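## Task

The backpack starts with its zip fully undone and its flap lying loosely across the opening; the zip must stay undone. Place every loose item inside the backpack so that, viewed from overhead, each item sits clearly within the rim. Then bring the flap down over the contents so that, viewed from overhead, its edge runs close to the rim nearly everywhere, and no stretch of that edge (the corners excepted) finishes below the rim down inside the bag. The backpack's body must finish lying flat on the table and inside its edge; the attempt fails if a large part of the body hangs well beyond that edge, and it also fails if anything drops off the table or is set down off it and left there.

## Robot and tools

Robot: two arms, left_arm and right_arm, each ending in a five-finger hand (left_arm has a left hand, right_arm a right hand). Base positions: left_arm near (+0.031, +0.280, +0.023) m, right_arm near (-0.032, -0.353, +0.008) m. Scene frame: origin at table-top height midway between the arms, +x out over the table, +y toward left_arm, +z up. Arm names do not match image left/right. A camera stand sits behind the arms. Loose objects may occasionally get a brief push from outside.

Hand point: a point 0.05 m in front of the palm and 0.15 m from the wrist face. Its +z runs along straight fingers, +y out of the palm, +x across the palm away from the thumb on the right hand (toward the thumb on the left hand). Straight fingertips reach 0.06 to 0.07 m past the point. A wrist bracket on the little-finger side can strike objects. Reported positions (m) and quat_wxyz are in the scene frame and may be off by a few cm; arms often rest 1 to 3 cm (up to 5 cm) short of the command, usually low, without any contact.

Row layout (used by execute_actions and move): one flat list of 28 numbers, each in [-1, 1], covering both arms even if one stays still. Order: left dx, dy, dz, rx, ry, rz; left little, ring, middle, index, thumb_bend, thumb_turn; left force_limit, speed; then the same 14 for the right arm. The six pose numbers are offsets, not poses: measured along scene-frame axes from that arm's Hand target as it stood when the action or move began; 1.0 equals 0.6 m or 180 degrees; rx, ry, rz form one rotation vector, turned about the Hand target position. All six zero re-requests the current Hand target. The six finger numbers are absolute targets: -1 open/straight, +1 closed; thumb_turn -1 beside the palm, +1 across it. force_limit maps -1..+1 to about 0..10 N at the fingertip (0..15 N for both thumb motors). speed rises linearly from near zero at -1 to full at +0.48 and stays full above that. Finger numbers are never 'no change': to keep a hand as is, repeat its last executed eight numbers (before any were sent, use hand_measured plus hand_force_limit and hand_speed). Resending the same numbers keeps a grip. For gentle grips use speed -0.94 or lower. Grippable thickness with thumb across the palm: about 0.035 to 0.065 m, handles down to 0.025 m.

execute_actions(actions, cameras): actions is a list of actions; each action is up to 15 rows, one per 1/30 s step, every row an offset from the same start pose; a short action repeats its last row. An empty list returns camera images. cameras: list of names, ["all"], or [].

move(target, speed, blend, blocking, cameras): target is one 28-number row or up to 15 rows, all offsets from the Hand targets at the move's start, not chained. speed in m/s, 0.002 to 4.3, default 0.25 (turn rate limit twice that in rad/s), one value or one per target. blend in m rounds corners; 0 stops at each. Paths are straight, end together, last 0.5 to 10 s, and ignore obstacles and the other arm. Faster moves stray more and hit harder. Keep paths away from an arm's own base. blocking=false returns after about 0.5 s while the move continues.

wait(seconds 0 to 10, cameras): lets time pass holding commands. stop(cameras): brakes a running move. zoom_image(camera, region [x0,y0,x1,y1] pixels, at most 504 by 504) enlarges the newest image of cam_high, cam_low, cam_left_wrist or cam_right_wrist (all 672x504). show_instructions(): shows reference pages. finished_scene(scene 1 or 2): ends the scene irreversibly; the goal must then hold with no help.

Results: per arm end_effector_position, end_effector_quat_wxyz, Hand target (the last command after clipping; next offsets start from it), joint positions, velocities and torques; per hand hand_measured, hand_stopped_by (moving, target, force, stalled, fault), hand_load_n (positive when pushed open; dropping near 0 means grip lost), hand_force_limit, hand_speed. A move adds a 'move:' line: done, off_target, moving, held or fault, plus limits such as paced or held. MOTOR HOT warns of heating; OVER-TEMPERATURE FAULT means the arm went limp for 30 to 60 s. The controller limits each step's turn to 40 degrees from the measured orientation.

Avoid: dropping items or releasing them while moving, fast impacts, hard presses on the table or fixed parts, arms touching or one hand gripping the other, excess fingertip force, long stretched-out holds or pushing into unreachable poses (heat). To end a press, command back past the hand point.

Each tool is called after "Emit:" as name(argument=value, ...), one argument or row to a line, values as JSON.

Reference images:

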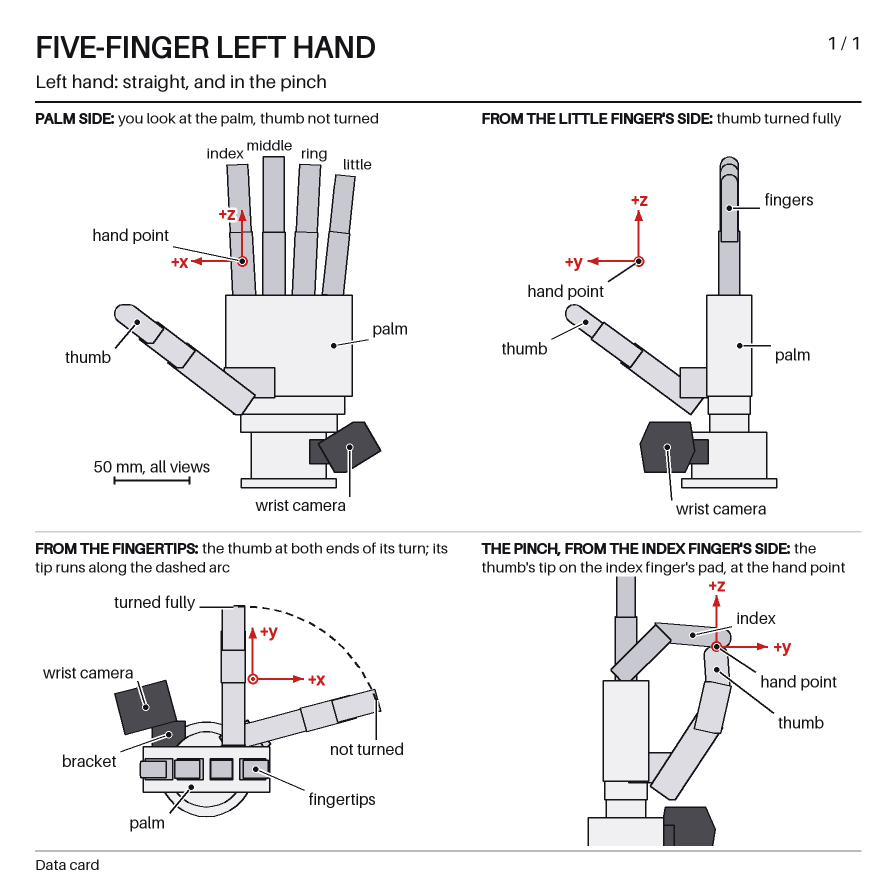

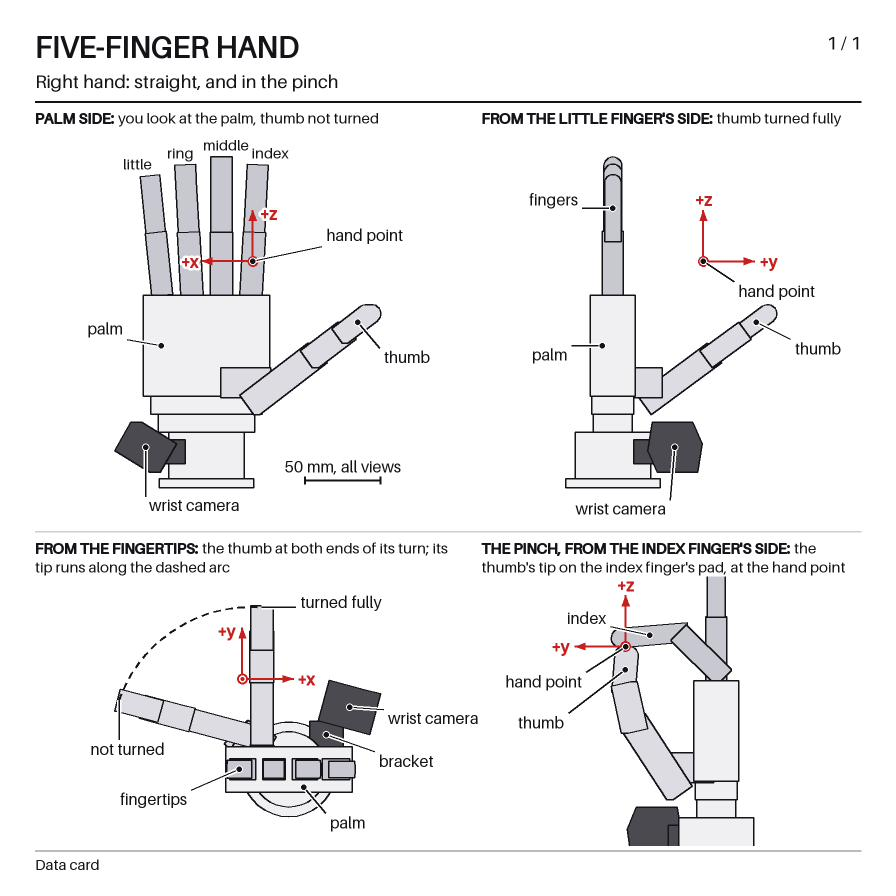

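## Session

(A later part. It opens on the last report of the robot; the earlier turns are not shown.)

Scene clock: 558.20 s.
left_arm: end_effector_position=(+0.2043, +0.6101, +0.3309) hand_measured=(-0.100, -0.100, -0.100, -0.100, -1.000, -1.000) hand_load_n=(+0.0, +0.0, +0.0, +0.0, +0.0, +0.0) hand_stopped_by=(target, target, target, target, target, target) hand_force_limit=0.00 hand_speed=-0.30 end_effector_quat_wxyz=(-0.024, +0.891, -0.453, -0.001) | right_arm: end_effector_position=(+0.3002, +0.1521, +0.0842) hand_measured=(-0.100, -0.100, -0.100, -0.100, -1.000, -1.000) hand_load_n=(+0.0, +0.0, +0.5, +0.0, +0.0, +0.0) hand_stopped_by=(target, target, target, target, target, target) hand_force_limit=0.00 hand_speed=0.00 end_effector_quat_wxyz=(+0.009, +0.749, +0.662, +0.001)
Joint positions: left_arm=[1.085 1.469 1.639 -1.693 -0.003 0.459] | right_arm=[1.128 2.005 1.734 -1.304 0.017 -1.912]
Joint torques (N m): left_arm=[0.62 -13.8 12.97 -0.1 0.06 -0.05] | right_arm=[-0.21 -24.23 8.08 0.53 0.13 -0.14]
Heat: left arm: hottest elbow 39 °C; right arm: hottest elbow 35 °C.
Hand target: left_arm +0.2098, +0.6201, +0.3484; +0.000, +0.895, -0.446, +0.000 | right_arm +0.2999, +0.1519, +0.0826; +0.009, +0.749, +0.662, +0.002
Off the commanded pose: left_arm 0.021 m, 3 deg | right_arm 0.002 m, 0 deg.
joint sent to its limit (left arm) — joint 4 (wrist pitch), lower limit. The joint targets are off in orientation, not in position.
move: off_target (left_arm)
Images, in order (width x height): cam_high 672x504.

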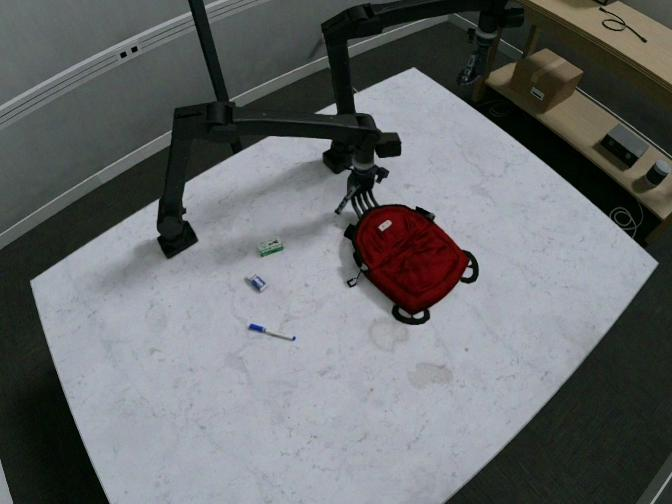

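Emit:
move(
  target=[
    [0,0,0, 0,0,0, -0.1,-0.1,-0.1,-0.1,-1,-1,0,-0.3, 0.083,0.017,0.117,-0.004,-0.0275,0, -0.1,-0.1,-0.1,-0.1,-1,-1,0,0],
    [0,0,0, 0,0,0, -0.1,-0.1,-0.1,-0.1,-1,-1,0,-0.3, 0.167,0.025,0.192,-0.0154,-0.11,0, -0.1,-0.1,-0.1,-0.1,-1,-1,0,0],
  ],
  speed=0.08,
  blend=0.02,
  cameras=["cam_high","cam_right_wrist"],
)

Emit:
zoom_image(
  camera="cam_high",
  region=[280, 100, 500, 350],
)

Scene clock: 579.30 s.
left_arm: end_effector_position=(+0.2043, +0.6101, +0.3309) hand_measured=(-0.100, -0.100, -0.100, -0.100, -1.000, -1.000) hand_load_n=(+0.0, +0.0, +0.0, +0.0, +0.0, +0.0) hand_stopped_by=(target, target, target, target, target, target) hand_force_limit=0.00 hand_speed=-0.30 end_effector_quat_wxyz=(-0.024, +0.891, -0.453, -0.001) | right_arm: end_effector_position=(+0.3854, +0.1535, +0.1889) hand_measured=(-0.100, -0.100, -0.100, -0.100, -1.000, -1.000) hand_load_n=(+0.0, +0.0, +0.5, +0.0, +0.0, +0.0) hand_stopped_by=(target, target, target, target, target, target) hand_force_limit=0.00 hand_speed=0.00 end_effector_quat_wxyz=(+0.146, +0.737, +0.653, +0.095)
Joint positions: left_arm=[1.085 1.469 1.639 -1.693 -0.003 0.458] | right_arm=[1.101 2.028 1.962 -1.424 0.341 -1.956]
Joint torques (N m): left_arm=[0.85 -13.8 12.9 -0.16 0.05 -0.09] | right_arm=[-0.44 -22.3 13.71 1.01 0.5 -0.29]
Heat: left arm: hottest elbow 43 °C; right arm: hottest elbow 35 °C.
Hand target: left_arm +0.2098, +0.6201, +0.3484; +0.000, +0.895, -0.446, +0.000 | right_arm +0.4001, +0.1669, +0.1978; +0.140, +0.737, +0.651, +0.115
Off the commanded pose: left_arm 0.021 m, 3 deg | right_arm 0.022 m, 2 deg.
joint sent to its limit (left arm) — joint 4 (wrist pitch), lower limit. The joint targets are off in orientation, not in position.
move: off_target (left_arm, right_arm)
camera_calibration:
cam_right_wrist: T_world_to_cam=[[0.927216, 0.184354, 0.326013, -0.45259], [-0.0520265, -0.798625, 0.599576, 0.0293644], [0.370896, -0.572897, -0.730907, 0.192091], [0, 0, 0, 1]] pos_world=[0.34993, 0.216936, 0.270344]
Images, in order (width x height): cam_high 672x504, cam_right_wrist 672x504.

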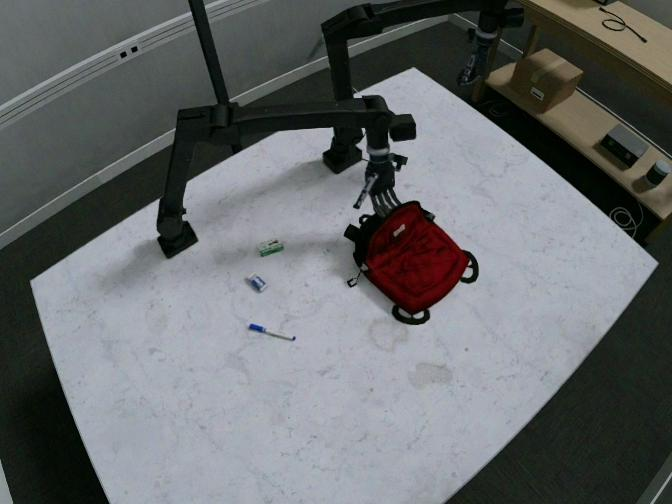

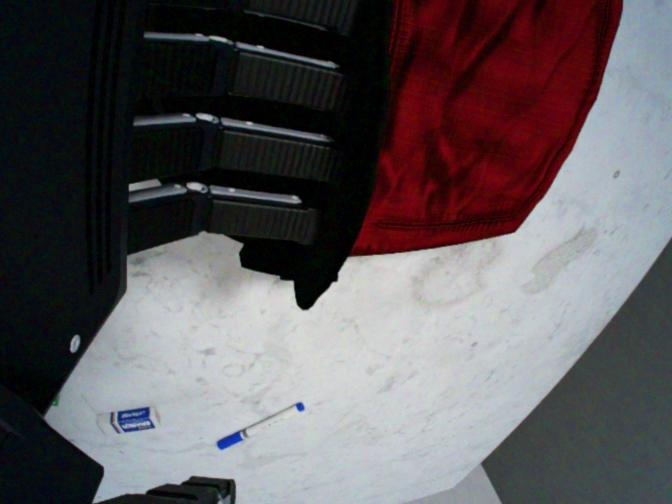

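Scaled by 2.016.

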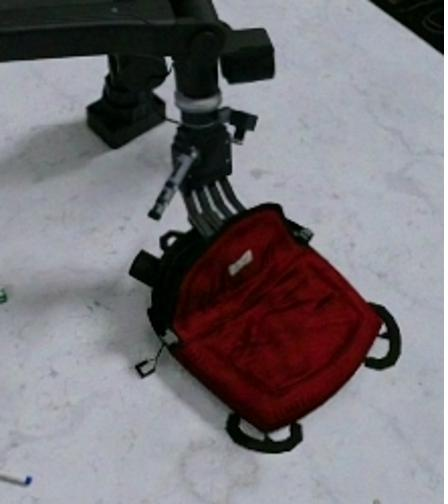

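Emit:
move(
  target=[
    [0,0,0, 0,0,0, -0.1,-0.1,-0.1,-0.1,-1,-1,0,-0.3, 0.108,0.022,0.003,-0.0116,-0.0825,0, -0.1,-0.1,-0.1,-0.1,-1,-1,0,0],
    [0,0,0, 0,0,0, -0.1,-0.1,-0.1,-0.1,-1,-1,0,-0.3, 0.183,0.022,-0.03,-0.019,-0.1375,0, -0.1,-0.1,-0.1,-0.1,-1,-1,0,0],
  ],
  speed=0.08,
  blend=0.02,
  cameras=["cam_high","cam_right_wrist"],
)

Emit:
zoom_image(
  camera="cam_high",
  region=[280, 100, 500, 350],
)

Scene clock: 589.33 s.
left_arm: end_effector_position=(+0.2043, +0.6101, +0.3309) hand_measured=(-0.100, -0.100, -0.100, -0.100, -1.000, -1.000) hand_load_n=(+0.5, +0.0, +0.0, +0.0, +0.0, +0.0) hand_stopped_by=(target, target, target, target, target, target) hand_force_limit=0.00 hand_speed=-0.30 end_effector_quat_wxyz=(-0.024, +0.891, -0.453, -0.001) | right_arm: end_effector_position=(+0.4958, +0.1695, +0.1672) hand_measured=(-0.100, -0.100, -0.100, -0.100, -1.000, -1.000) hand_load_n=(+0.5, +0.0, +0.0, +0.0, -0.5, +0.0) hand_stopped_by=(target, target, target, target, target, target) hand_force_limit=0.00 hand_speed=0.00 end_effector_quat_wxyz=(+0.305, +0.703, +0.602, +0.224)
Joint positions: left_arm=[1.085 1.469 1.639 -1.693 -0.003 0.458] | right_arm=[1.047 2.179 1.975 -1.071 0.727 -2.076]
Joint torques (N m): left_arm=[-0.09 -13.86 12.88 -0.16 0.06 -0.1] | right_arm=[-0.85 -25.17 13.89 1.47 0.8 -0.28]
Heat: left arm: hottest elbow 44 °C; right arm: hottest elbow 36 °C.
Hand target: left_arm +0.2098, +0.6201, +0.3484; +0.000, +0.895, -0.446, +0.000 | right_arm +0.5099, +0.1801, +0.1797; +0.298, +0.691, +0.609, +0.251
Off the commanded pose: left_arm 0.021 m, 3 deg | right_arm 0.022 m, 4 deg.
joint sent to its limit (left arm) — joint 4 (wrist pitch), lower limit. The joint targets are off in orientation, not in position.
joint sent to its limit (right arm) — joint 6 (wrist roll), lower limit. The joint targets still meet the commanded pose.
move: off_target (left_arm, right_arm)
camera_calibration:
cam_right_wrist: T_world_to_cam=[[0.719257, 0.197874, 0.665969, -0.506903], [-0.321585, -0.754882, 0.571608, 0.191863], [0.615835, -0.625299, -0.479322, -0.0101876], [0, 0, 0, 1]] pos_world=[0.432568, 0.238767, 0.223028]
Images, in order (width x height): cam_high 672x504, cam_right_wrist 672x504.

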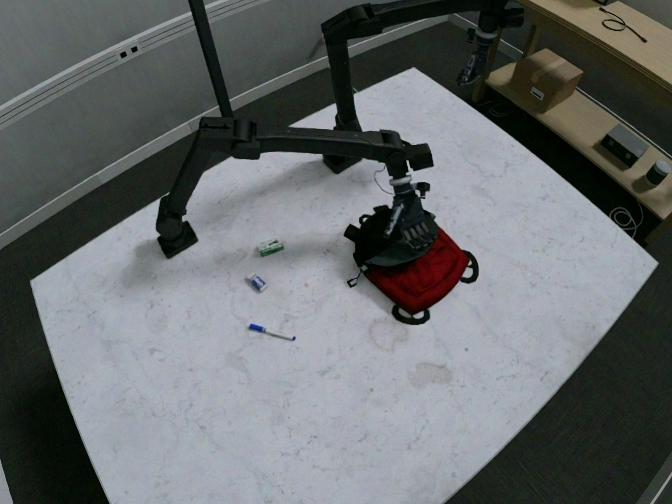

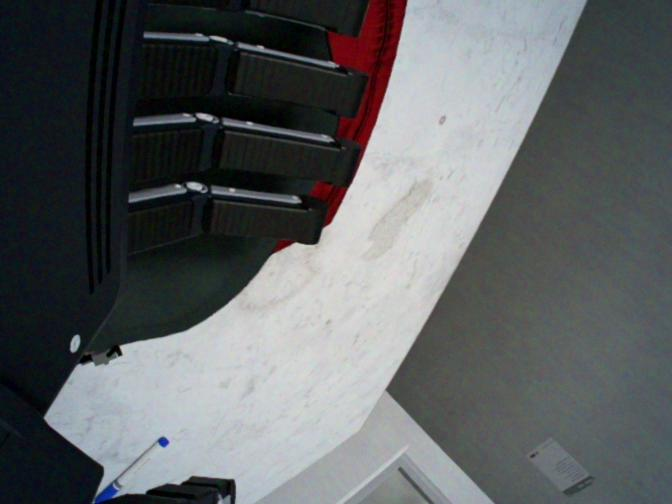

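Scaled by 2.016.

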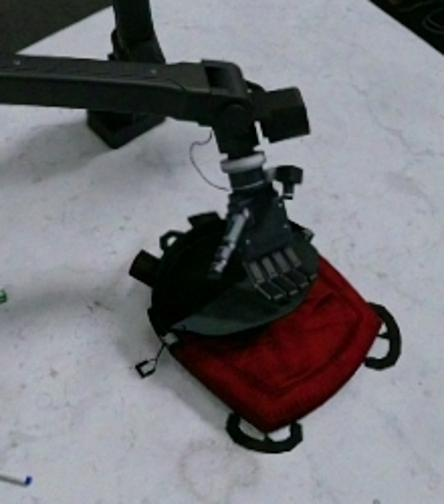

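Emit:
move(
  target=[
    [0,0,0, 0,0,0, -0.1,-0.1,-0.1,-0.1,-1,-1,0,-0.3, -0.02,0.0,0.12,0,0,0, -0.1,-0.1,-0.1,-0.1,-1,-1,0,0],
    [0,0,0, 0,0,0, -0.1,-0.1,-0.1,-0.1,-1,-1,0,-0.3, -0.3,-0.2,0.12,0.019,0.1375,0, -0.1,-0.1,-0.1,-0.1,-1,-1,0,0],
  ],
  speed=0.2,
  blend=0.03,
  cameras=["cam_high","cam_right_wrist"],
)

Emit:
zoom_image(
  camera="cam_high",
  region=[280, 100, 500, 350],
)

Scene clock: 596.23 s.
left_arm: end_effector_position=(+0.2043, +0.6101, +0.3309) hand_measured=(-0.100, -0.100, -0.100, -0.100, -1.000, -1.000) hand_load_n=(+0.0, +0.0, +0.0, +0.0, +0.0, +0.0) hand_stopped_by=(target, target, target, target, target, target) hand_force_limit=0.00 hand_speed=-0.30 end_effector_quat_wxyz=(-0.024, +0.891, -0.453, -0.001) | right_arm: end_effector_position=(+0.3364, +0.0624, +0.2498) hand_measured=(-0.100, -0.100, -0.100, -0.100, -1.000, -1.000) hand_load_n=(+0.0, +0.0, +0.0, +0.0, -0.5, +0.5) hand_stopped_by=(target, target, target, target, target, target) hand_force_limit=0.00 hand_speed=0.00 end_effector_quat_wxyz=(+0.141, +0.736, +0.652, +0.117)
Joint positions: left_arm=[1.085 1.469 1.639 -1.693 -0.003 0.458] | right_arm=[1.103 1.692 1.629 -1.382 0.347 -1.961]
Joint torques (N m): left_arm=[0.97 -14.15 12.74 -0.01 0.08 -0.03] | right_arm=[0.26 -19.78 8.42 -0.03 0.34 -0.1]
Heat: left arm: hottest elbow 45 °C; right arm: hottest elbow 36 °C.
Hand target: left_arm +0.2098, +0.6201, +0.3484; +0.000, +0.895, -0.446, +0.000 | right_arm +0.3299, +0.0600, +0.2517; +0.140, +0.737, +0.651, +0.115
Off the commanded pose: left_arm 0.021 m, 3 deg | right_arm 0.007 m, 0 deg.
joint sent to its limit (left arm) — joint 4 (wrist pitch), lower limit. The joint targets are off in orientation, not in position.
move: off_target (left_arm)
camera_calibration:
cam_right_wrist: T_world_to_cam=[[0.916885, 0.177445, 0.35754, -0.41415], [-0.0630668, -0.820097, 0.568739, -0.069704], [0.394137, -0.544017, -0.740744, 0.19541], [0, 0, 0, 1]] pos_world=[0.298314, 0.122631, 0.332467]
Images, in order (width x height): cam_high 672x504, cam_right_wrist 672x504.

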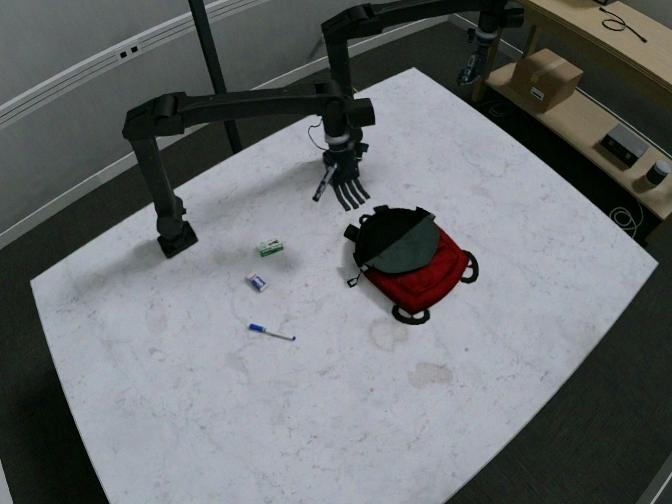

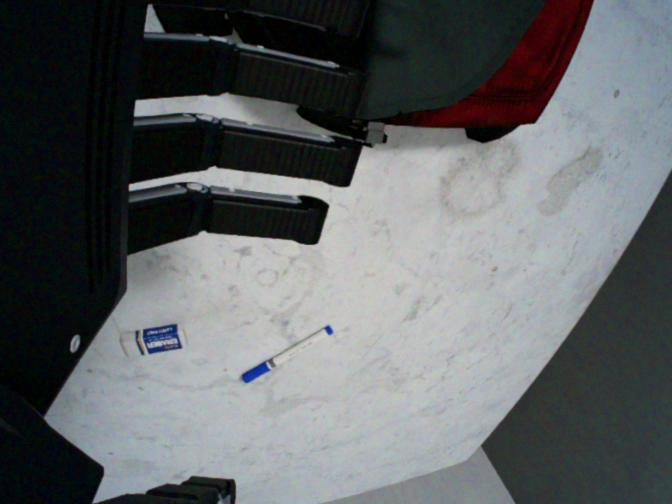

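Scaled by 2.016.

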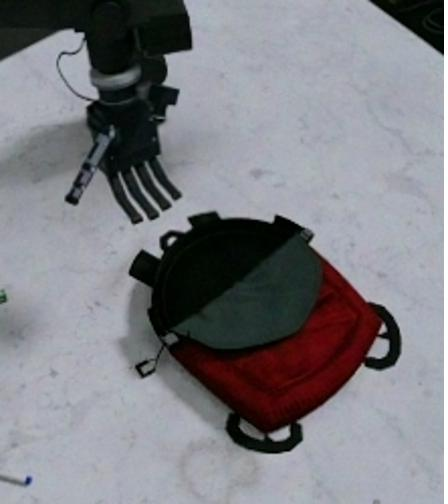

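Emit:
move(
  target=[
    [0,0,0, 0,0,0, -0.1,-0.1,-0.1,-0.1,-1,-1,0,-0.3, -0.183,-0.233,0.0,0.3043,0.2192,-0.4638, -1,-1,-0.35,-0.35,-0.4,1,0,0],
    [0,0,0, 0,0,0, -0.1,-0.1,-0.1,-0.1,-1,-1,0,-0.3, -0.233,-0.292,-0.153,-0.631,0.1005,0.750, -1,-1,-0.35,-0.35,-0.4,1,0,0],
  ],
  speed=0.35,
  blend=0.03,
  cameras=["cam_high","cam_right_wrist"],
)

Scene clock: 626.80 s.
left_arm: end_effector_position=(+0.2043, +0.6101, +0.3309) hand_measured=(-0.100, -0.100, -0.100, -0.100, -1.000, -1.000) hand_load_n=(+0.0, +0.0, +0.0, +0.0, +0.0, +0.0) hand_stopped_by=(target, target, target, target, target, target) hand_force_limit=0.00 hand_speed=-0.30 end_effector_quat_wxyz=(-0.024, +0.891, -0.453, -0.001) | right_arm: end_effector_position=(+0.1859, -0.1332, +0.1399) hand_measured=(-1.000, -1.000, -0.350, -0.350, -0.400, +1.000) hand_load_n=(+0.0, +0.0, +0.0, +0.0, +0.0, +0.0) hand_stopped_by=(target, target, target, target, target, target) hand_force_limit=0.00 hand_speed=0.00 end_effector_quat_wxyz=(+0.306, -0.565, +0.659, -0.391)
Joint positions: left_arm=[1.085 1.469 1.639 -1.693 -0.003 0.458] | right_arm=[1.249 0.94 0.617 -1.005 1.022 1.244]
Joint torques (N m): left_arm=[1.08 -14.62 12.75 -0.16 0.08 -0.07] | right_arm=[0.32 -4.89 13.85 0.44 0.87 0]
Heat: left arm: hottest elbow 47 °C; right arm: hottest elbow 36 °C.
Hand target: left_arm +0.2098, +0.6201, +0.3484; +0.000, +0.895, -0.446, +0.000 | right_arm +0.1901, -0.1150, +0.1599; +0.322, -0.556, +0.664, -0.382
Off the commanded pose: left_arm 0.021 m, 3 deg | right_arm 0.027 m, 2 deg.
joint sent to its limit (left arm) — joint 4 (wrist pitch), lower limit. The joint targets are off in orientation, not in position.
move: off_target (left_arm, right_arm)
camera_calibration:
cam_right_wrist: T_world_to_cam=[[-0.548067, -0.224268, -0.805808, 0.179428], [-0.40454, 0.914286, 0.0206875, 0.194098], [0.7321, 0.33732, -0.591816, 0.1007], [0, 0, 0, 1]] pos_world=[0.103136, -0.17119, 0.200165]
Images, in order (width x height): cam_high 672x504, cam_right_wrist 672x504.

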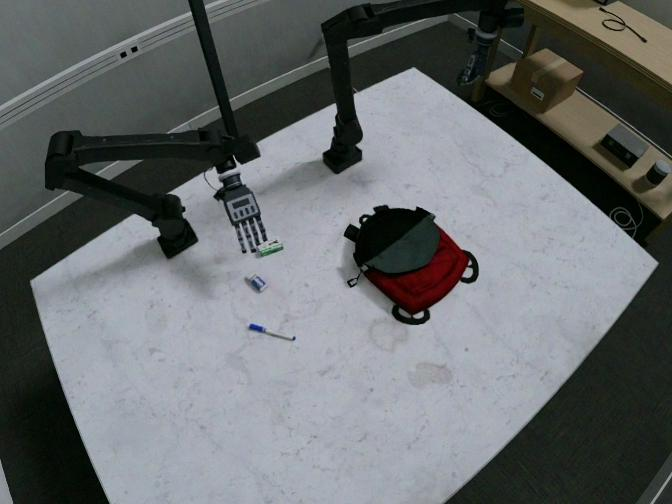

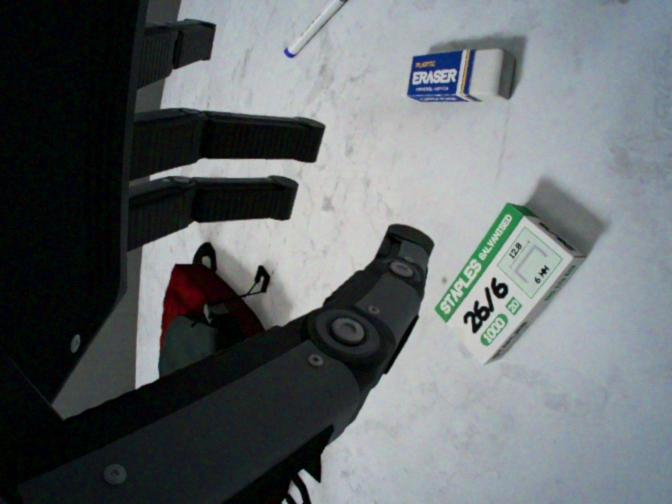

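Emit:
zoom_image(
  camera="cam_right_wrist",
  region=[410, 180, 610, 380],
)

Scaled by 2.520 from the camera's 672x504 image, which has a finer 960x720 frame.

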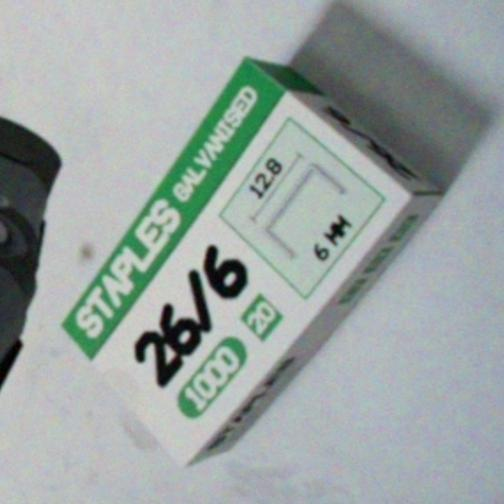

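Emit:
move(
  target=[
    [0,0,0, 0,0,0, -0.1,-0.1,-0.1,-0.1,-1,-1,0,-0.3, -0.0035,0.0275,-0.165,0,0,0, -1,-1,-0.35,-0.35,-0.45,1,0,0],
  ],
  speed=0.15,
  cameras=["cam_right_wrist"],
)

Scene clock: 645.13 s.
left_arm: end_effector_position=(+0.2043, +0.6101, +0.3309) hand_measured=(-0.100, -0.100, -0.100, -0.100, -1.000, -1.000) hand_load_n=(+0.5, +0.0, +0.0, +0.0, -0.5, +0.0) hand_stopped_by=(target, target, target, target, target, target) hand_force_limit=0.00 hand_speed=-0.30 end_effector_quat_wxyz=(-0.024, +0.891, -0.453, -0.001) | right_arm: end_effector_position=(+0.1889, -0.0994, +0.0653) hand_measured=(-1.000, -1.000, -0.350, -0.350, -0.450, +1.000) hand_load_n=(+0.0, +0.0, +0.0, +0.0, +0.0, +0.0) hand_stopped_by=(target, target, target, target, target, target) hand_force_limit=0.00 hand_speed=0.00 end_effector_quat_wxyz=(+0.321, -0.556, +0.664, -0.382)
Joint positions: left_arm=[1.085 1.469 1.639 -1.693 -0.003 0.458] | right_arm=[1.282 1.169 0.533 -0.706 1.03 1.306]
Joint torques (N m): left_arm=[0.15 -13.63 12.72 -0.02 0.07 -0.06] | right_arm=[-0.5 -6.48 7.06 1.26 0.85 -0.06]
Heat: left arm: hottest elbow 48 °C; right arm: hottest elbow 36 °C.
Hand target: left_arm +0.2098, +0.6201, +0.3484; +0.000, +0.895, -0.446, +0.000 | right_arm +0.1880, -0.0987, +0.0608; +0.322, -0.556, +0.664, -0.383
Off the commanded pose: left_arm 0.021 m, 3 deg | right_arm 0.005 m, 0 deg.
joint sent to its limit (left arm) — joint 4 (wrist pitch), lower limit. The joint targets are off in orientation, not in position.
move: off_target (left_arm)
camera_calibration:
cam_right_wrist: T_world_to_cam=[[-0.53747, -0.193511, -0.82078, 0.130563], [-0.404774, 0.91306, 0.0497894, 0.163923], [0.739787, 0.35899, -0.569071, 0.0421311], [0, 0, 0, 1]] pos_world=[0.105358, -0.139531, 0.122978]
Images, in order (width x height): cam_right_wrist 672x504.

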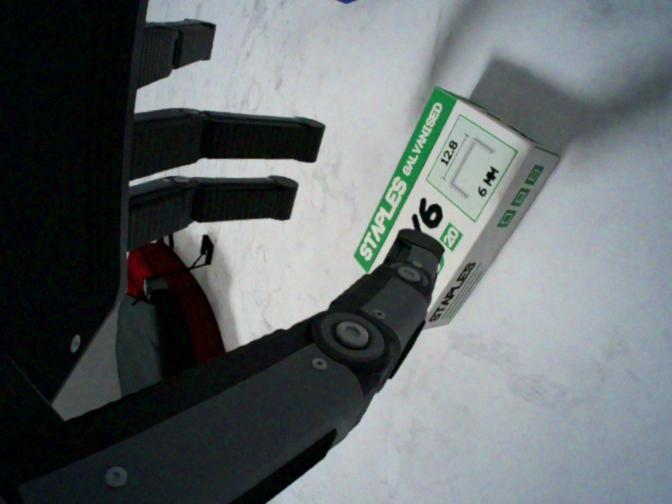

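Emit:
move(
  target=[
    [0,0,0, 0,0,0, -0.1,-0.1,-0.1,-0.1,-1,-1,0,-0.3, -0.015,-0.002,-0.02,0.0055,0.0272,0, -1,-1,-0.35,-0.35,-0.4,1,0,0],
    [0,0,0, 0,0,0, -0.1,-0.1,-0.1,-0.1,-1,-1,0,-0.3, -0.015,-0.002,-0.064,0.0055,0.0272,0, -1,-1,-0.35,-0.35,-0.4,1,0,0],
  ],
  speed=0.07,
  cameras=["cam_right_wrist"],
)

Scene clock: 675.67 s.
left_arm: end_effector_position=(+0.2043, +0.6101, +0.3309) hand_measured=(-0.100, -0.100, -0.100, -0.100, -1.000, -1.000) hand_load_n=(+0.0, +0.0, +0.0, +0.5, +0.0, +0.0) hand_stopped_by=(target, target, target, target, target, target) hand_force_limit=0.00 hand_speed=-0.30 end_effector_quat_wxyz=(-0.024, +0.891, -0.453, -0.001) | right_arm: end_effector_position=(+0.1781, -0.0971, +0.0299) hand_measured=(-1.000, -1.000, -0.350, -0.350, -0.400, +1.000) hand_load_n=(+0.0, +0.0, +0.0, +0.0, +0.0, +0.0) hand_stopped_by=(target, target, target, target, target, target) hand_force_limit=0.00 hand_speed=0.00 end_effector_quat_wxyz=(+0.302, -0.571, +0.677, -0.353)
Joint positions: left_arm=[1.085 1.469 1.639 -1.693 -0.003 0.458] | right_arm=[1.275 1.23 0.494 -0.612 0.949 1.307]
Joint torques (N m): left_arm=[0.03 -13.68 12.79 0.06 0.04 -0.03] | right_arm=[-0.67 -5.89 6.32 1.32 0.59 -0.13]
Heat: left arm: hottest elbow 49 °C; right arm: hottest elbow 35 °C.
Hand target: left_arm +0.2098, +0.6201, +0.3484; +0.000, +0.895, -0.446, +0.000 | right_arm +0.1791, -0.0998, +0.0225; +0.298, -0.569, +0.680, -0.353
Off the commanded pose: left_arm 0.021 m, 3 deg | right_arm 0.008 m, 1 deg.
joint sent to its limit (left arm) — joint 4 (wrist pitch), lower limit. The joint targets are off in orientation, not in position.
move: off_target (left_arm)
camera_calibration:
cam_right_wrist: T_world_to_cam=[[-0.597262, -0.184486, -0.78054, 0.106458], [-0.408986, 0.907206, 0.0985274, 0.157964], [0.689934, 0.378076, -0.617292, 0.0412758], [0, 0, 0, 1]] pos_world=[0.0997107, -0.139271, 0.0930101]
Images, in order (width x height): cam_right_wrist 672x504.

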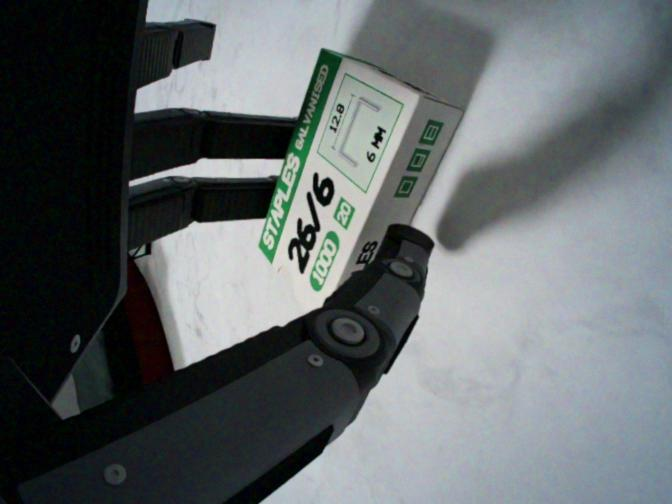

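Emit:
move(
  target=[
    [0,0,0, 0,0,0, -0.1,-0.1,-0.1,-0.1,-1,-1,0,-0.3, 0.0,0.0,-0.006,0,0,0, -1,-1,-0.35,-0.35,-0.4,1,0,0],
    [0,0,0, 0,0,0, -0.1,-0.1,-0.1,-0.1,-1,-1,0,-0.3, 0.0,0.0,-0.006,0,0,0, -1,-1,0.1,0.1,-0.4,1,-0.3,-0.85],
  ],
  speed=0.07,
  cameras=["cam_right_wrist"],
)

Scene clock: 682.37 s.
left_arm: end_effector_position=(+0.2043, +0.6101, +0.3309) hand_measured=(-0.100, -0.100, -0.100, -0.100, -1.000, -1.000) hand_load_n=(+0.0, +0.0, +0.0, +0.0, +0.0, +0.0) hand_stopped_by=(target, target, target, target, target, target) hand_force_limit=0.00 hand_speed=-0.30 end_effector_quat_wxyz=(-0.024, +0.891, -0.453, -0.001) | right_arm: end_effector_position=(+0.1817, -0.0948, +0.0304) hand_measured=(-1.000, -1.000, -0.214, -0.200, -0.400, +1.000) hand_load_n=(+0.0, +0.0, +2.0, +5.5, +4.0, -2.0) hand_stopped_by=(target, target, force, force, target, target) hand_force_limit=-0.30 hand_speed=-0.85 end_effector_quat_wxyz=(+0.309, -0.565, +0.679, -0.353)
Joint positions: left_arm=[1.085 1.469 1.639 -1.693 -0.003 0.458] | right_arm=[1.271 1.236 0.492 -0.589 0.957 1.307]
Joint torques (N m): left_arm=[0.67 -13.98 12.7 -0.17 0.09 -0.03] | right_arm=[-1.03 -6.18 5.9 0.88 0.1 -0.15]
Heat: left arm: hottest elbow 49 °C; right arm: hottest elbow 34 °C.
Hand target: left_arm +0.2098, +0.6201, +0.3484; +0.000, +0.895, -0.446, +0.000 | right_arm +0.1790, -0.0999, +0.0189; +0.298, -0.569, +0.680, -0.353
Off the commanded pose: left_arm 0.021 m, 3 deg | right_arm 0.013 m, 1 deg.
joint sent to its limit (left arm) — joint 4 (wrist pitch), lower limit. The joint targets are off in orientation, not in position.
move: off_target (left_arm, right_arm); target 2's new numbers were sent with right_arm's hand 0.011 m and 1 deg from that target
camera_calibration:
cam_right_wrist: T_world_to_cam=[[-0.58799, -0.171228, -0.790537, 0.109184], [-0.405037, 0.908306, 0.104524, 0.156449], [0.700152, 0.381656, -0.603428, 0.036309], [0, 0, 0, 1]] pos_world=[0.102145, -0.137266, 0.0918712]
Images, in order (width x height): cam_right_wrist 672x504.

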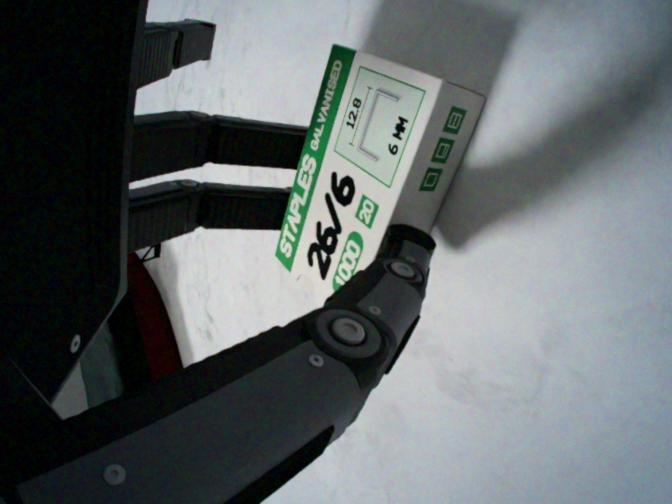

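Emit:
move(
  target=[
    [0,0,0, 0,0,0, -0.1,-0.1,-0.1,-0.1,-1,-1,0,-0.3, 0.0,0.0,0.0,0,0,0, -1,-1,0.2,0.1,-0.4,1,0.1,-0.85],
    [0,0,0, 0,0,0, -0.1,-0.1,-0.1,-0.1,-1,-1,0,-0.3, 0.0,0.0,0.12,0,0,0, -1,-1,0.2,0.1,-0.4,1,0.1,-0.85],
  ],
  speed=0.08,
  cameras=["cam_right_wrist"],
)

Scene clock: 688.40 s.
left_arm: end_effector_position=(+0.2043, +0.6101, +0.3309) hand_measured=(-0.100, -0.100, -0.100, -0.100, -1.000, -1.000) hand_load_n=(+0.0, +0.0, +0.0, +0.0, +0.0, +0.0) hand_stopped_by=(target, target, target, target, target, target) hand_force_limit=0.00 hand_speed=-0.30 end_effector_quat_wxyz=(-0.024, +0.891, -0.453, -0.001) | right_arm: end_effector_position=(+0.1716, -0.1176, +0.0689) hand_measured=(-1.000, -1.000, -0.202, -0.200, -0.402, +1.000) hand_load_n=(+0.0, +0.0, +5.5, +3.0, +8.5, +0.0) hand_stopped_by=(target, target, force, force, target, target) hand_force_limit=0.10 hand_speed=-0.85 end_effector_quat_wxyz=(+0.279, -0.581, +0.672, -0.363)
Joint positions: left_arm=[1.085 1.469 1.639 -1.693 -0.003 0.458] | right_arm=[1.27 1.098 0.541 -0.847 0.942 1.308]
Joint torques (N m): left_arm=[0.79 -13.68 12.79 -0.08 0.07 -0.06] | right_arm=[-0.91 -8 12.08 0.1 0.76 -0.16]
Heat: left arm: hottest elbow 49 °C; right arm: hottest elbow 34 °C.
Hand target: left_arm +0.2098, +0.6201, +0.3484; +0.000, +0.895, -0.446, +0.000 | right_arm +0.1790, -0.0999, +0.0908; +0.298, -0.569, +0.680, -0.353
Off the commanded pose: left_arm 0.021 m, 3 deg | right_arm 0.029 m, 3 deg.
joint sent to its limit (left arm) — joint 4 (wrist pitch), lower limit. The joint targets are off in orientation, not in position.
move: off_target (left_arm, right_arm)
camera_calibration:
cam_right_wrist: T_world_to_cam=[[-0.616127, -0.220386, -0.756187, 0.126654], [-0.403278, 0.91294, 0.0625126, 0.172217], [0.676576, 0.343469, -0.651363, 0.0782005], [0, 0, 0, 1]] pos_world=[0.0945778, -0.156171, 0.135945]
Images, in order (width x height): cam_right_wrist 672x504.

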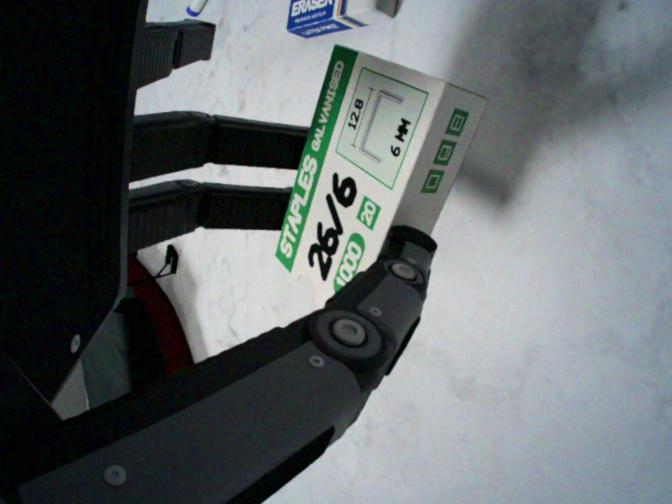

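Emit:
move(
  target=[
    [0,0,0, 0,0,0, -0.1,-0.1,-0.1,-0.1,-1,-1,0,-0.3, 0.0,0.02,0.16,0,0,0, -1,-1,0.2,0.1,-0.4,1,0.1,-0.85],
    [0,0,0, 0,0,0, -0.1,-0.1,-0.1,-0.1,-1,-1,0,-0.3, 0.318,0.508,0.16,0,0,0.172, -1,-1,0.2,0.1,-0.4,1,0.1,-0.85],
  ],
  speed=0.2,
  blend=0.03,
  cameras=["cam_right_wrist","cam_high"],
)

Scene clock: 701.60 s.
left_arm: end_effector_position=(+0.2043, +0.6101, +0.3309) hand_measured=(-0.100, -0.100, -0.100, -0.100, -1.000, -1.000) hand_load_n=(+0.0, +0.0, +0.0, +0.0, +0.0, +0.0) hand_stopped_by=(target, target, target, target, target, target) hand_force_limit=0.00 hand_speed=-0.30 end_effector_quat_wxyz=(-0.024, +0.891, -0.453, -0.001) | right_arm: end_effector_position=(+0.3536, +0.1886, +0.1632) hand_measured=(-1.000, -1.000, -0.202, -0.200, -0.402, +1.000) hand_load_n=(+0.0, +0.0, +5.0, +3.0, +8.0, +0.0) hand_stopped_by=(target, target, force, force, target, target) hand_force_limit=0.10 hand_speed=-0.85 end_effector_quat_wxyz=(-0.360, +0.741, -0.504, +0.259)
Joint positions: left_arm=[1.085 1.469 1.639 -1.693 -0.003 0.458] | right_arm=[1.051 1.703 1.374 -0.447 0.522 0.43]
Joint torques (N m): left_arm=[0.56 -14.15 12.81 -0.1 0.06 -0.05] | right_arm=[-0.97 -20.07 14.61 1.63 0.31 -0.26]
Heat: left arm: hottest elbow 49 °C; right arm: hottest elbow 36 °C.
Hand target: left_arm +0.2098, +0.6201, +0.3484; +0.000, +0.895, -0.446, +0.000 | right_arm +0.3699, +0.2048, +0.1870; -0.381, +0.730, -0.504, +0.260
Off the commanded pose: left_arm 0.021 m, 3 deg | right_arm 0.033 m, 3 deg.
joint sent to its limit (left arm) — joint 4 (wrist pitch), lower limit. The joint targets are off in orientation, not in position.
move: off_target (left_arm, right_arm)
camera_calibration:
cam_right_wrist: T_world_to_cam=[[-0.448578, -0.493205, -0.745336, 0.367896], [-0.80835, 0.579631, 0.102948, 0.159726], [0.381245, 0.648673, -0.658692, -0.0405701], [0, 0, 0, 1]] pos_world=[0.309612, 0.115183, 0.23104]
Images, in order (width x height): cam_high 672x504, cam_right_wrist 672x504.

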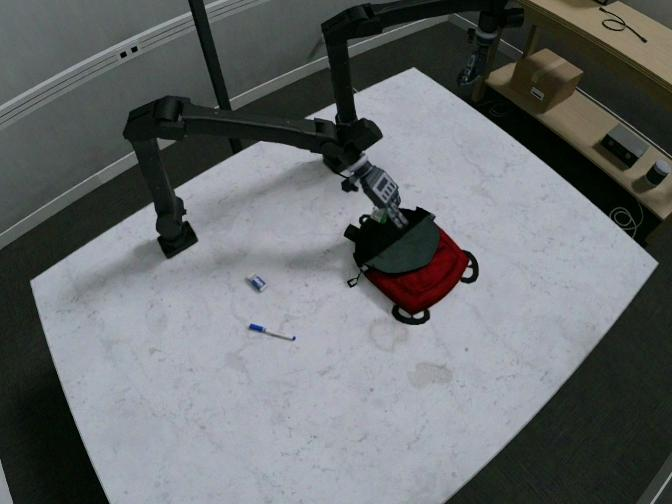

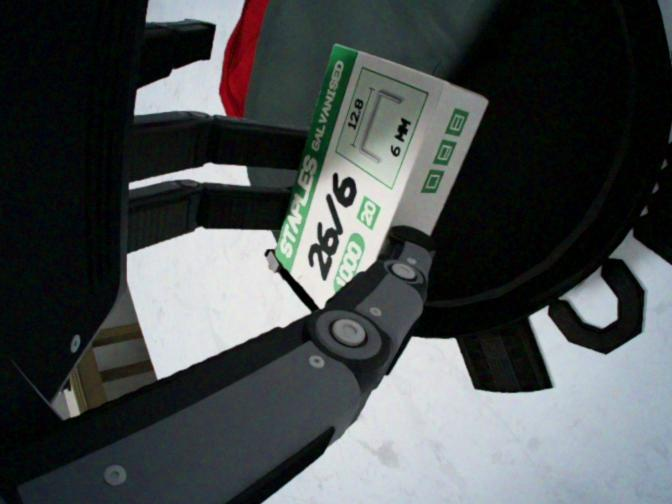

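Emit:
move(
  target=[
    [0,0,0, 0,0,0, -0.1,-0.1,-0.1,-0.1,-1,-1,0,-0.3, -0.008,-0.001,-0.165,0,0,0, -0.3,-0.3,0.2,0.1,-0.4,1,0.1,-0.85],
  ],
  speed=0.12,
  cameras=["cam_right_wrist"],
)

Scene clock: 714.83 s.
left_arm: end_effector_position=(+0.2043, +0.6101, +0.3309) hand_measured=(-0.100, -0.100, -0.100, -0.100, -1.000, -1.000) hand_load_n=(+0.0, +0.0, +0.0, +0.0, +0.0, +0.0) hand_stopped_by=(target, target, target, target, target, target) hand_force_limit=0.00 hand_speed=-0.30 end_effector_quat_wxyz=(-0.024, +0.891, -0.453, -0.001) | right_arm: end_effector_position=(+0.3619, +0.2020, +0.0887) hand_measured=(-0.300, -0.300, -0.202, -0.200, -0.402, +1.000) hand_load_n=(+0.0, +0.0, +5.5, +3.0, +8.0, +0.0) hand_stopped_by=(target, target, force, force, target, target) hand_force_limit=0.10 hand_speed=-0.85 end_effector_quat_wxyz=(-0.376, +0.733, -0.505, +0.258)
Joint positions: left_arm=[1.085 1.469 1.639 -1.693 -0.003 0.458] | right_arm=[1.051 1.809 1.29 -0.222 0.524 0.429]
Joint torques (N m): left_arm=[0.5 -13.98 12.78 -0.16 0.09 -0.06] | right_arm=[-0.79 -20.19 8.75 2.37 0.41 -0.19]
Heat: left arm: hottest elbow 49 °C; right arm: hottest elbow 37 °C.
Hand target: left_arm +0.2098, +0.6201, +0.3484; +0.000, +0.895, -0.446, +0.000 | right_arm +0.3651, +0.2042, +0.0880; -0.381, +0.730, -0.504, +0.260
Off the commanded pose: left_arm 0.021 m, 3 deg | right_arm 0.004 m, 1 deg.
joint sent to its limit (left arm) — joint 4 (wrist pitch), lower limit. The joint targets are off in orientation, not in position.
move: off_target (left_arm)
camera_calibration:
cam_right_wrist: T_world_to_cam=[[-0.4344, -0.471051, -0.767729, 0.315136], [-0.8101, 0.576923, 0.104395, 0.167369], [0.393745, 0.667286, -0.632214, -0.11217], [0, 0, 0, 1]] pos_world=[0.316647, 0.126735, 0.153552]
Images, in order (width x height): cam_right_wrist 672x504.

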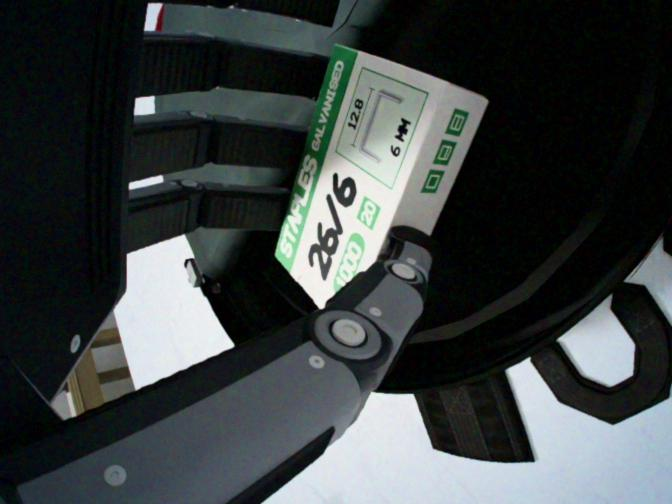

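Emit:
move(
  target=[
    [0,0,0, 0,0,0, -0.1,-0.1,-0.1,-0.1,-1,-1,0,-0.3, -0.01,-0.012,-0.048,0,0,0, -0.3,-0.3,0.2,0.1,-0.4,1,0.1,-0.85],
  ],
  speed=0.07,
  cameras=["cam_right_wrist"],
)

Scene clock: 719.03 s.
left_arm: end_effector_position=(+0.2043, +0.6101, +0.3309) hand_measured=(-0.100, -0.100, -0.100, -0.100, -1.000, -1.000) hand_load_n=(+0.0, +0.0, +0.0, +0.0, -0.5, +0.0) hand_stopped_by=(target, target, target, target, target, target) hand_force_limit=0.00 hand_speed=-0.30 end_effector_quat_wxyz=(-0.024, +0.891, -0.453, -0.001) | right_arm: end_effector_position=(+0.3588, +0.1956, +0.0665) hand_measured=(-0.300, -0.300, -0.202, -0.200, -0.402, +1.000) hand_load_n=(+0.0, +0.0, +5.0, +3.0, +8.0, +0.0) hand_stopped_by=(target, target, force, force, target, target) hand_force_limit=0.10 hand_speed=-0.85 end_effector_quat_wxyz=(-0.380, +0.730, -0.505, +0.259)
Joint positions: left_arm=[1.085 1.469 1.639 -1.693 -0.003 0.458] | right_arm=[1.051 1.822 1.235 -0.144 0.527 0.429]
Joint torques (N m): left_arm=[0.15 -14.33 12.72 -0.18 0.09 -0.05] | right_arm=[-0.38 -19.72 8.12 2.39 0.41 -0.23]
Heat: left arm: hottest elbow 50 °C; right arm: hottest elbow 36 °C.
Hand target: left_arm +0.2098, +0.6201, +0.3484; +0.000, +0.895, -0.446, +0.000 | right_arm +0.3592, +0.1970, +0.0591; -0.381, +0.730, -0.504, +0.260
Off the commanded pose: left_arm 0.021 m, 3 deg | right_arm 0.007 m, 0 deg.
joint sent to its limit (left arm) — joint 4 (wrist pitch), lower limit. The joint targets are off in orientation, not in position.
move: off_target (left_arm)
camera_calibration:
cam_right_wrist: T_world_to_cam=[[-0.430042, -0.464048, -0.774418, 0.291132], [-0.809508, 0.577969, 0.103196, 0.170545], [0.399702, 0.671276, -0.624201, -0.124117], [0, 0, 0, 1]] pos_world=[0.312867, 0.119846, 0.130384]
Images, in order (width x height): cam_right_wrist 672x504.

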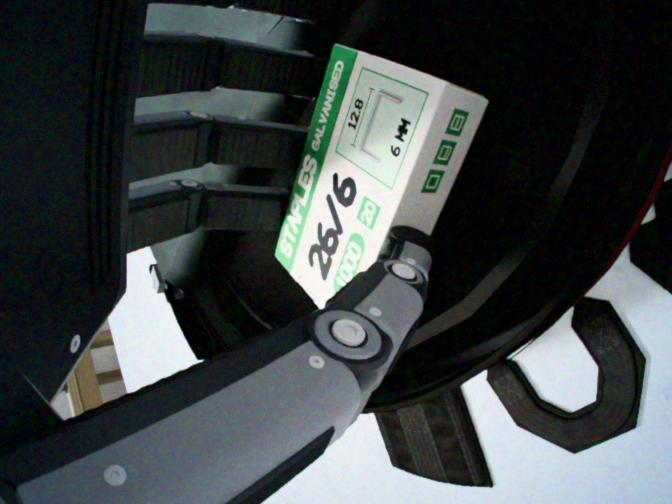

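Emit:
move(
  target=[
    [0,0,0, 0,0,0, -0.1,-0.1,-0.1,-0.1,-1,-1,0,-0.3, -0.003,-0.003,-0.022,0,0,0, -0.3,-0.3,0.2,0.1,-0.4,1,0.1,-0.85],
  ],
  speed=0.06,
  cameras=["cam_right_wrist"],
)

Scene clock: 722.57 s.
left_arm: end_effector_position=(+0.2043, +0.6101, +0.3309) hand_measured=(-0.100, -0.100, -0.100, -0.100, -1.000, -1.000) hand_load_n=(+0.0, +0.0, +0.0, +0.0, +0.0, +0.0) hand_stopped_by=(target, target, target, target, target, target) hand_force_limit=0.00 hand_speed=-0.30 end_effector_quat_wxyz=(-0.024, +0.891, -0.453, -0.001) | right_arm: end_effector_position=(+0.3597, +0.1963, +0.0652) hand_measured=(-0.300, -0.300, -0.202, -0.200, -0.402, +1.000) hand_load_n=(+0.0, +0.0, +4.0, +3.0, +9.0, +0.5) hand_stopped_by=(target, target, force, force, target, target) hand_force_limit=0.10 hand_speed=-0.85 end_effector_quat_wxyz=(-0.389, +0.725, -0.506, +0.260)
Joint positions: left_arm=[1.085 1.469 1.639 -1.693 -0.003 0.458] | right_arm=[1.051 1.822 1.219 -0.106 0.529 0.429]
Joint torques (N m): left_arm=[0.79 -13.8 12.77 -0.12 0.08 -0.07] | right_arm=[0.26 -17.44 7.83 2.36 0.33 -0.19]
Heat: left arm: hottest elbow 50 °C; right arm: hottest elbow 36 °C.
Hand target: left_arm +0.2098, +0.6201, +0.3484; +0.000, +0.895, -0.446, +0.000 | right_arm +0.3573, +0.1952, +0.0458; -0.381, +0.730, -0.504, +0.260
Off the commanded pose: left_arm 0.021 m, 3 deg | right_arm 0.020 m, 1 deg.
joint sent to its limit (left arm) — joint 4 (wrist pitch), lower limit. The joint targets are off in orientation, not in position.
move: off_target (left_arm, right_arm)
camera_calibration:
cam_right_wrist: T_world_to_cam=[[-0.421099, -0.449409, -0.78785, 0.285676], [-0.809789, 0.577541, 0.103382, 0.171173], [0.408555, 0.681527, -0.607128, -0.132127], [0, 0, 0, 1]] pos_world=[0.312893, 0.119574, 0.127155]
Images, in order (width x height): cam_right_wrist 672x504.

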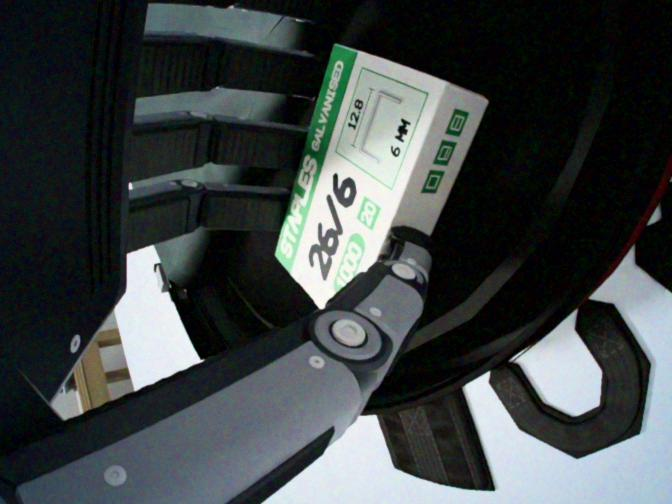

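Emit:
move(
  target=[
    [0,0,0, 0,0,0, -0.1,-0.1,-0.1,-0.1,-1,-1,0,-0.3, 0.003,0.003,0.03,0,0,0, -0.3,-0.3,0.2,0.1,-0.4,1,0.1,-0.85],
    [0,0,0, 0,0,0, -0.1,-0.1,-0.1,-0.1,-1,-1,0,-0.3, 0.003,0.003,0.03,0,0,0, -0.3,-0.3,-0.25,-0.25,-0.6,1,0.1,-0.85],
  ],
  speed=0.06,
  cameras=["cam_right_wrist"],
)

Scene clock: 728.60 s.
left_arm: end_effector_position=(+0.2043, +0.6101, +0.3309) hand_measured=(-0.100, -0.100, -0.100, -0.100, -1.000, -1.000) hand_load_n=(+0.0, +0.0, +0.0, +0.0, -0.5, +0.0) hand_stopped_by=(target, target, target, target, target, target) hand_force_limit=0.00 hand_speed=-0.30 end_effector_quat_wxyz=(-0.024, +0.891, -0.453, -0.001) | right_arm: end_effector_position=(+0.3579, +0.1953, +0.0646) hand_measured=(-0.300, -0.300, -0.250, -0.250, -0.600, +1.000) hand_load_n=(+0.0, +0.0, -2.5, +0.0, +0.0, +0.0) hand_stopped_by=(target, target, target, target, target, target) hand_force_limit=0.10 hand_speed=-0.85 end_effector_quat_wxyz=(-0.386, +0.727, -0.505, +0.260)
Joint positions: left_arm=[1.085 1.469 1.639 -1.693 -0.003 0.458] | right_arm=[1.053 1.821 1.219 -0.115 0.529 0.429]
Joint torques (N m): left_arm=[-0.32 -13.98 12.63 -0.2 0.03 -0.01] | right_arm=[-1.26 -19.66 9.81 0.83 0.3 -0.15]
Heat: left arm: hottest elbow 50 °C; right arm: hottest elbow 36 °C.
Hand target: left_arm +0.2098, +0.6201, +0.3484; +0.000, +0.895, -0.446, +0.000 | right_arm +0.3591, +0.1970, +0.0637; -0.381, +0.730, -0.504, +0.260
Off the commanded pose: left_arm 0.021 m, 3 deg | right_arm 0.002 m, 1 deg.
joint sent to its limit (left arm) — joint 4 (wrist pitch), lower limit. The joint targets are off in orientation, not in position.
move: off_target (left_arm)
camera_calibration:
cam_right_wrist: T_world_to_cam=[[-0.423603, -0.455434, -0.783033, 0.285749], [-0.810273, 0.576974, 0.102755, 0.170672], [0.404992, 0.677997, -0.613434, -0.128759], [0, 0, 0, 1]] pos_world=[0.311481, 0.118965, 0.127229]
Images, in order (width x height): cam_right_wrist 672x504.

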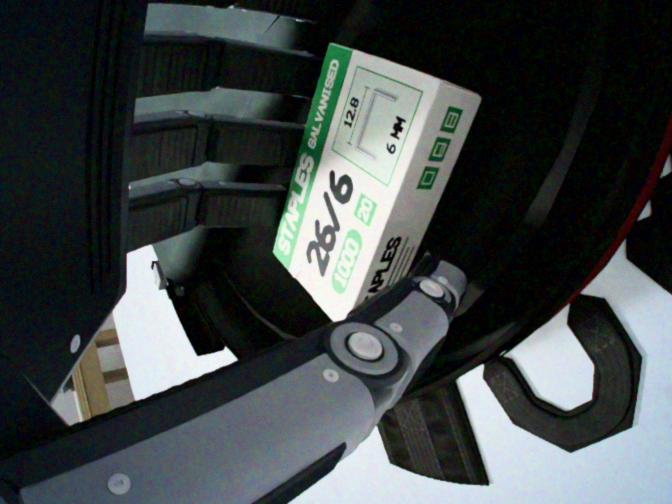

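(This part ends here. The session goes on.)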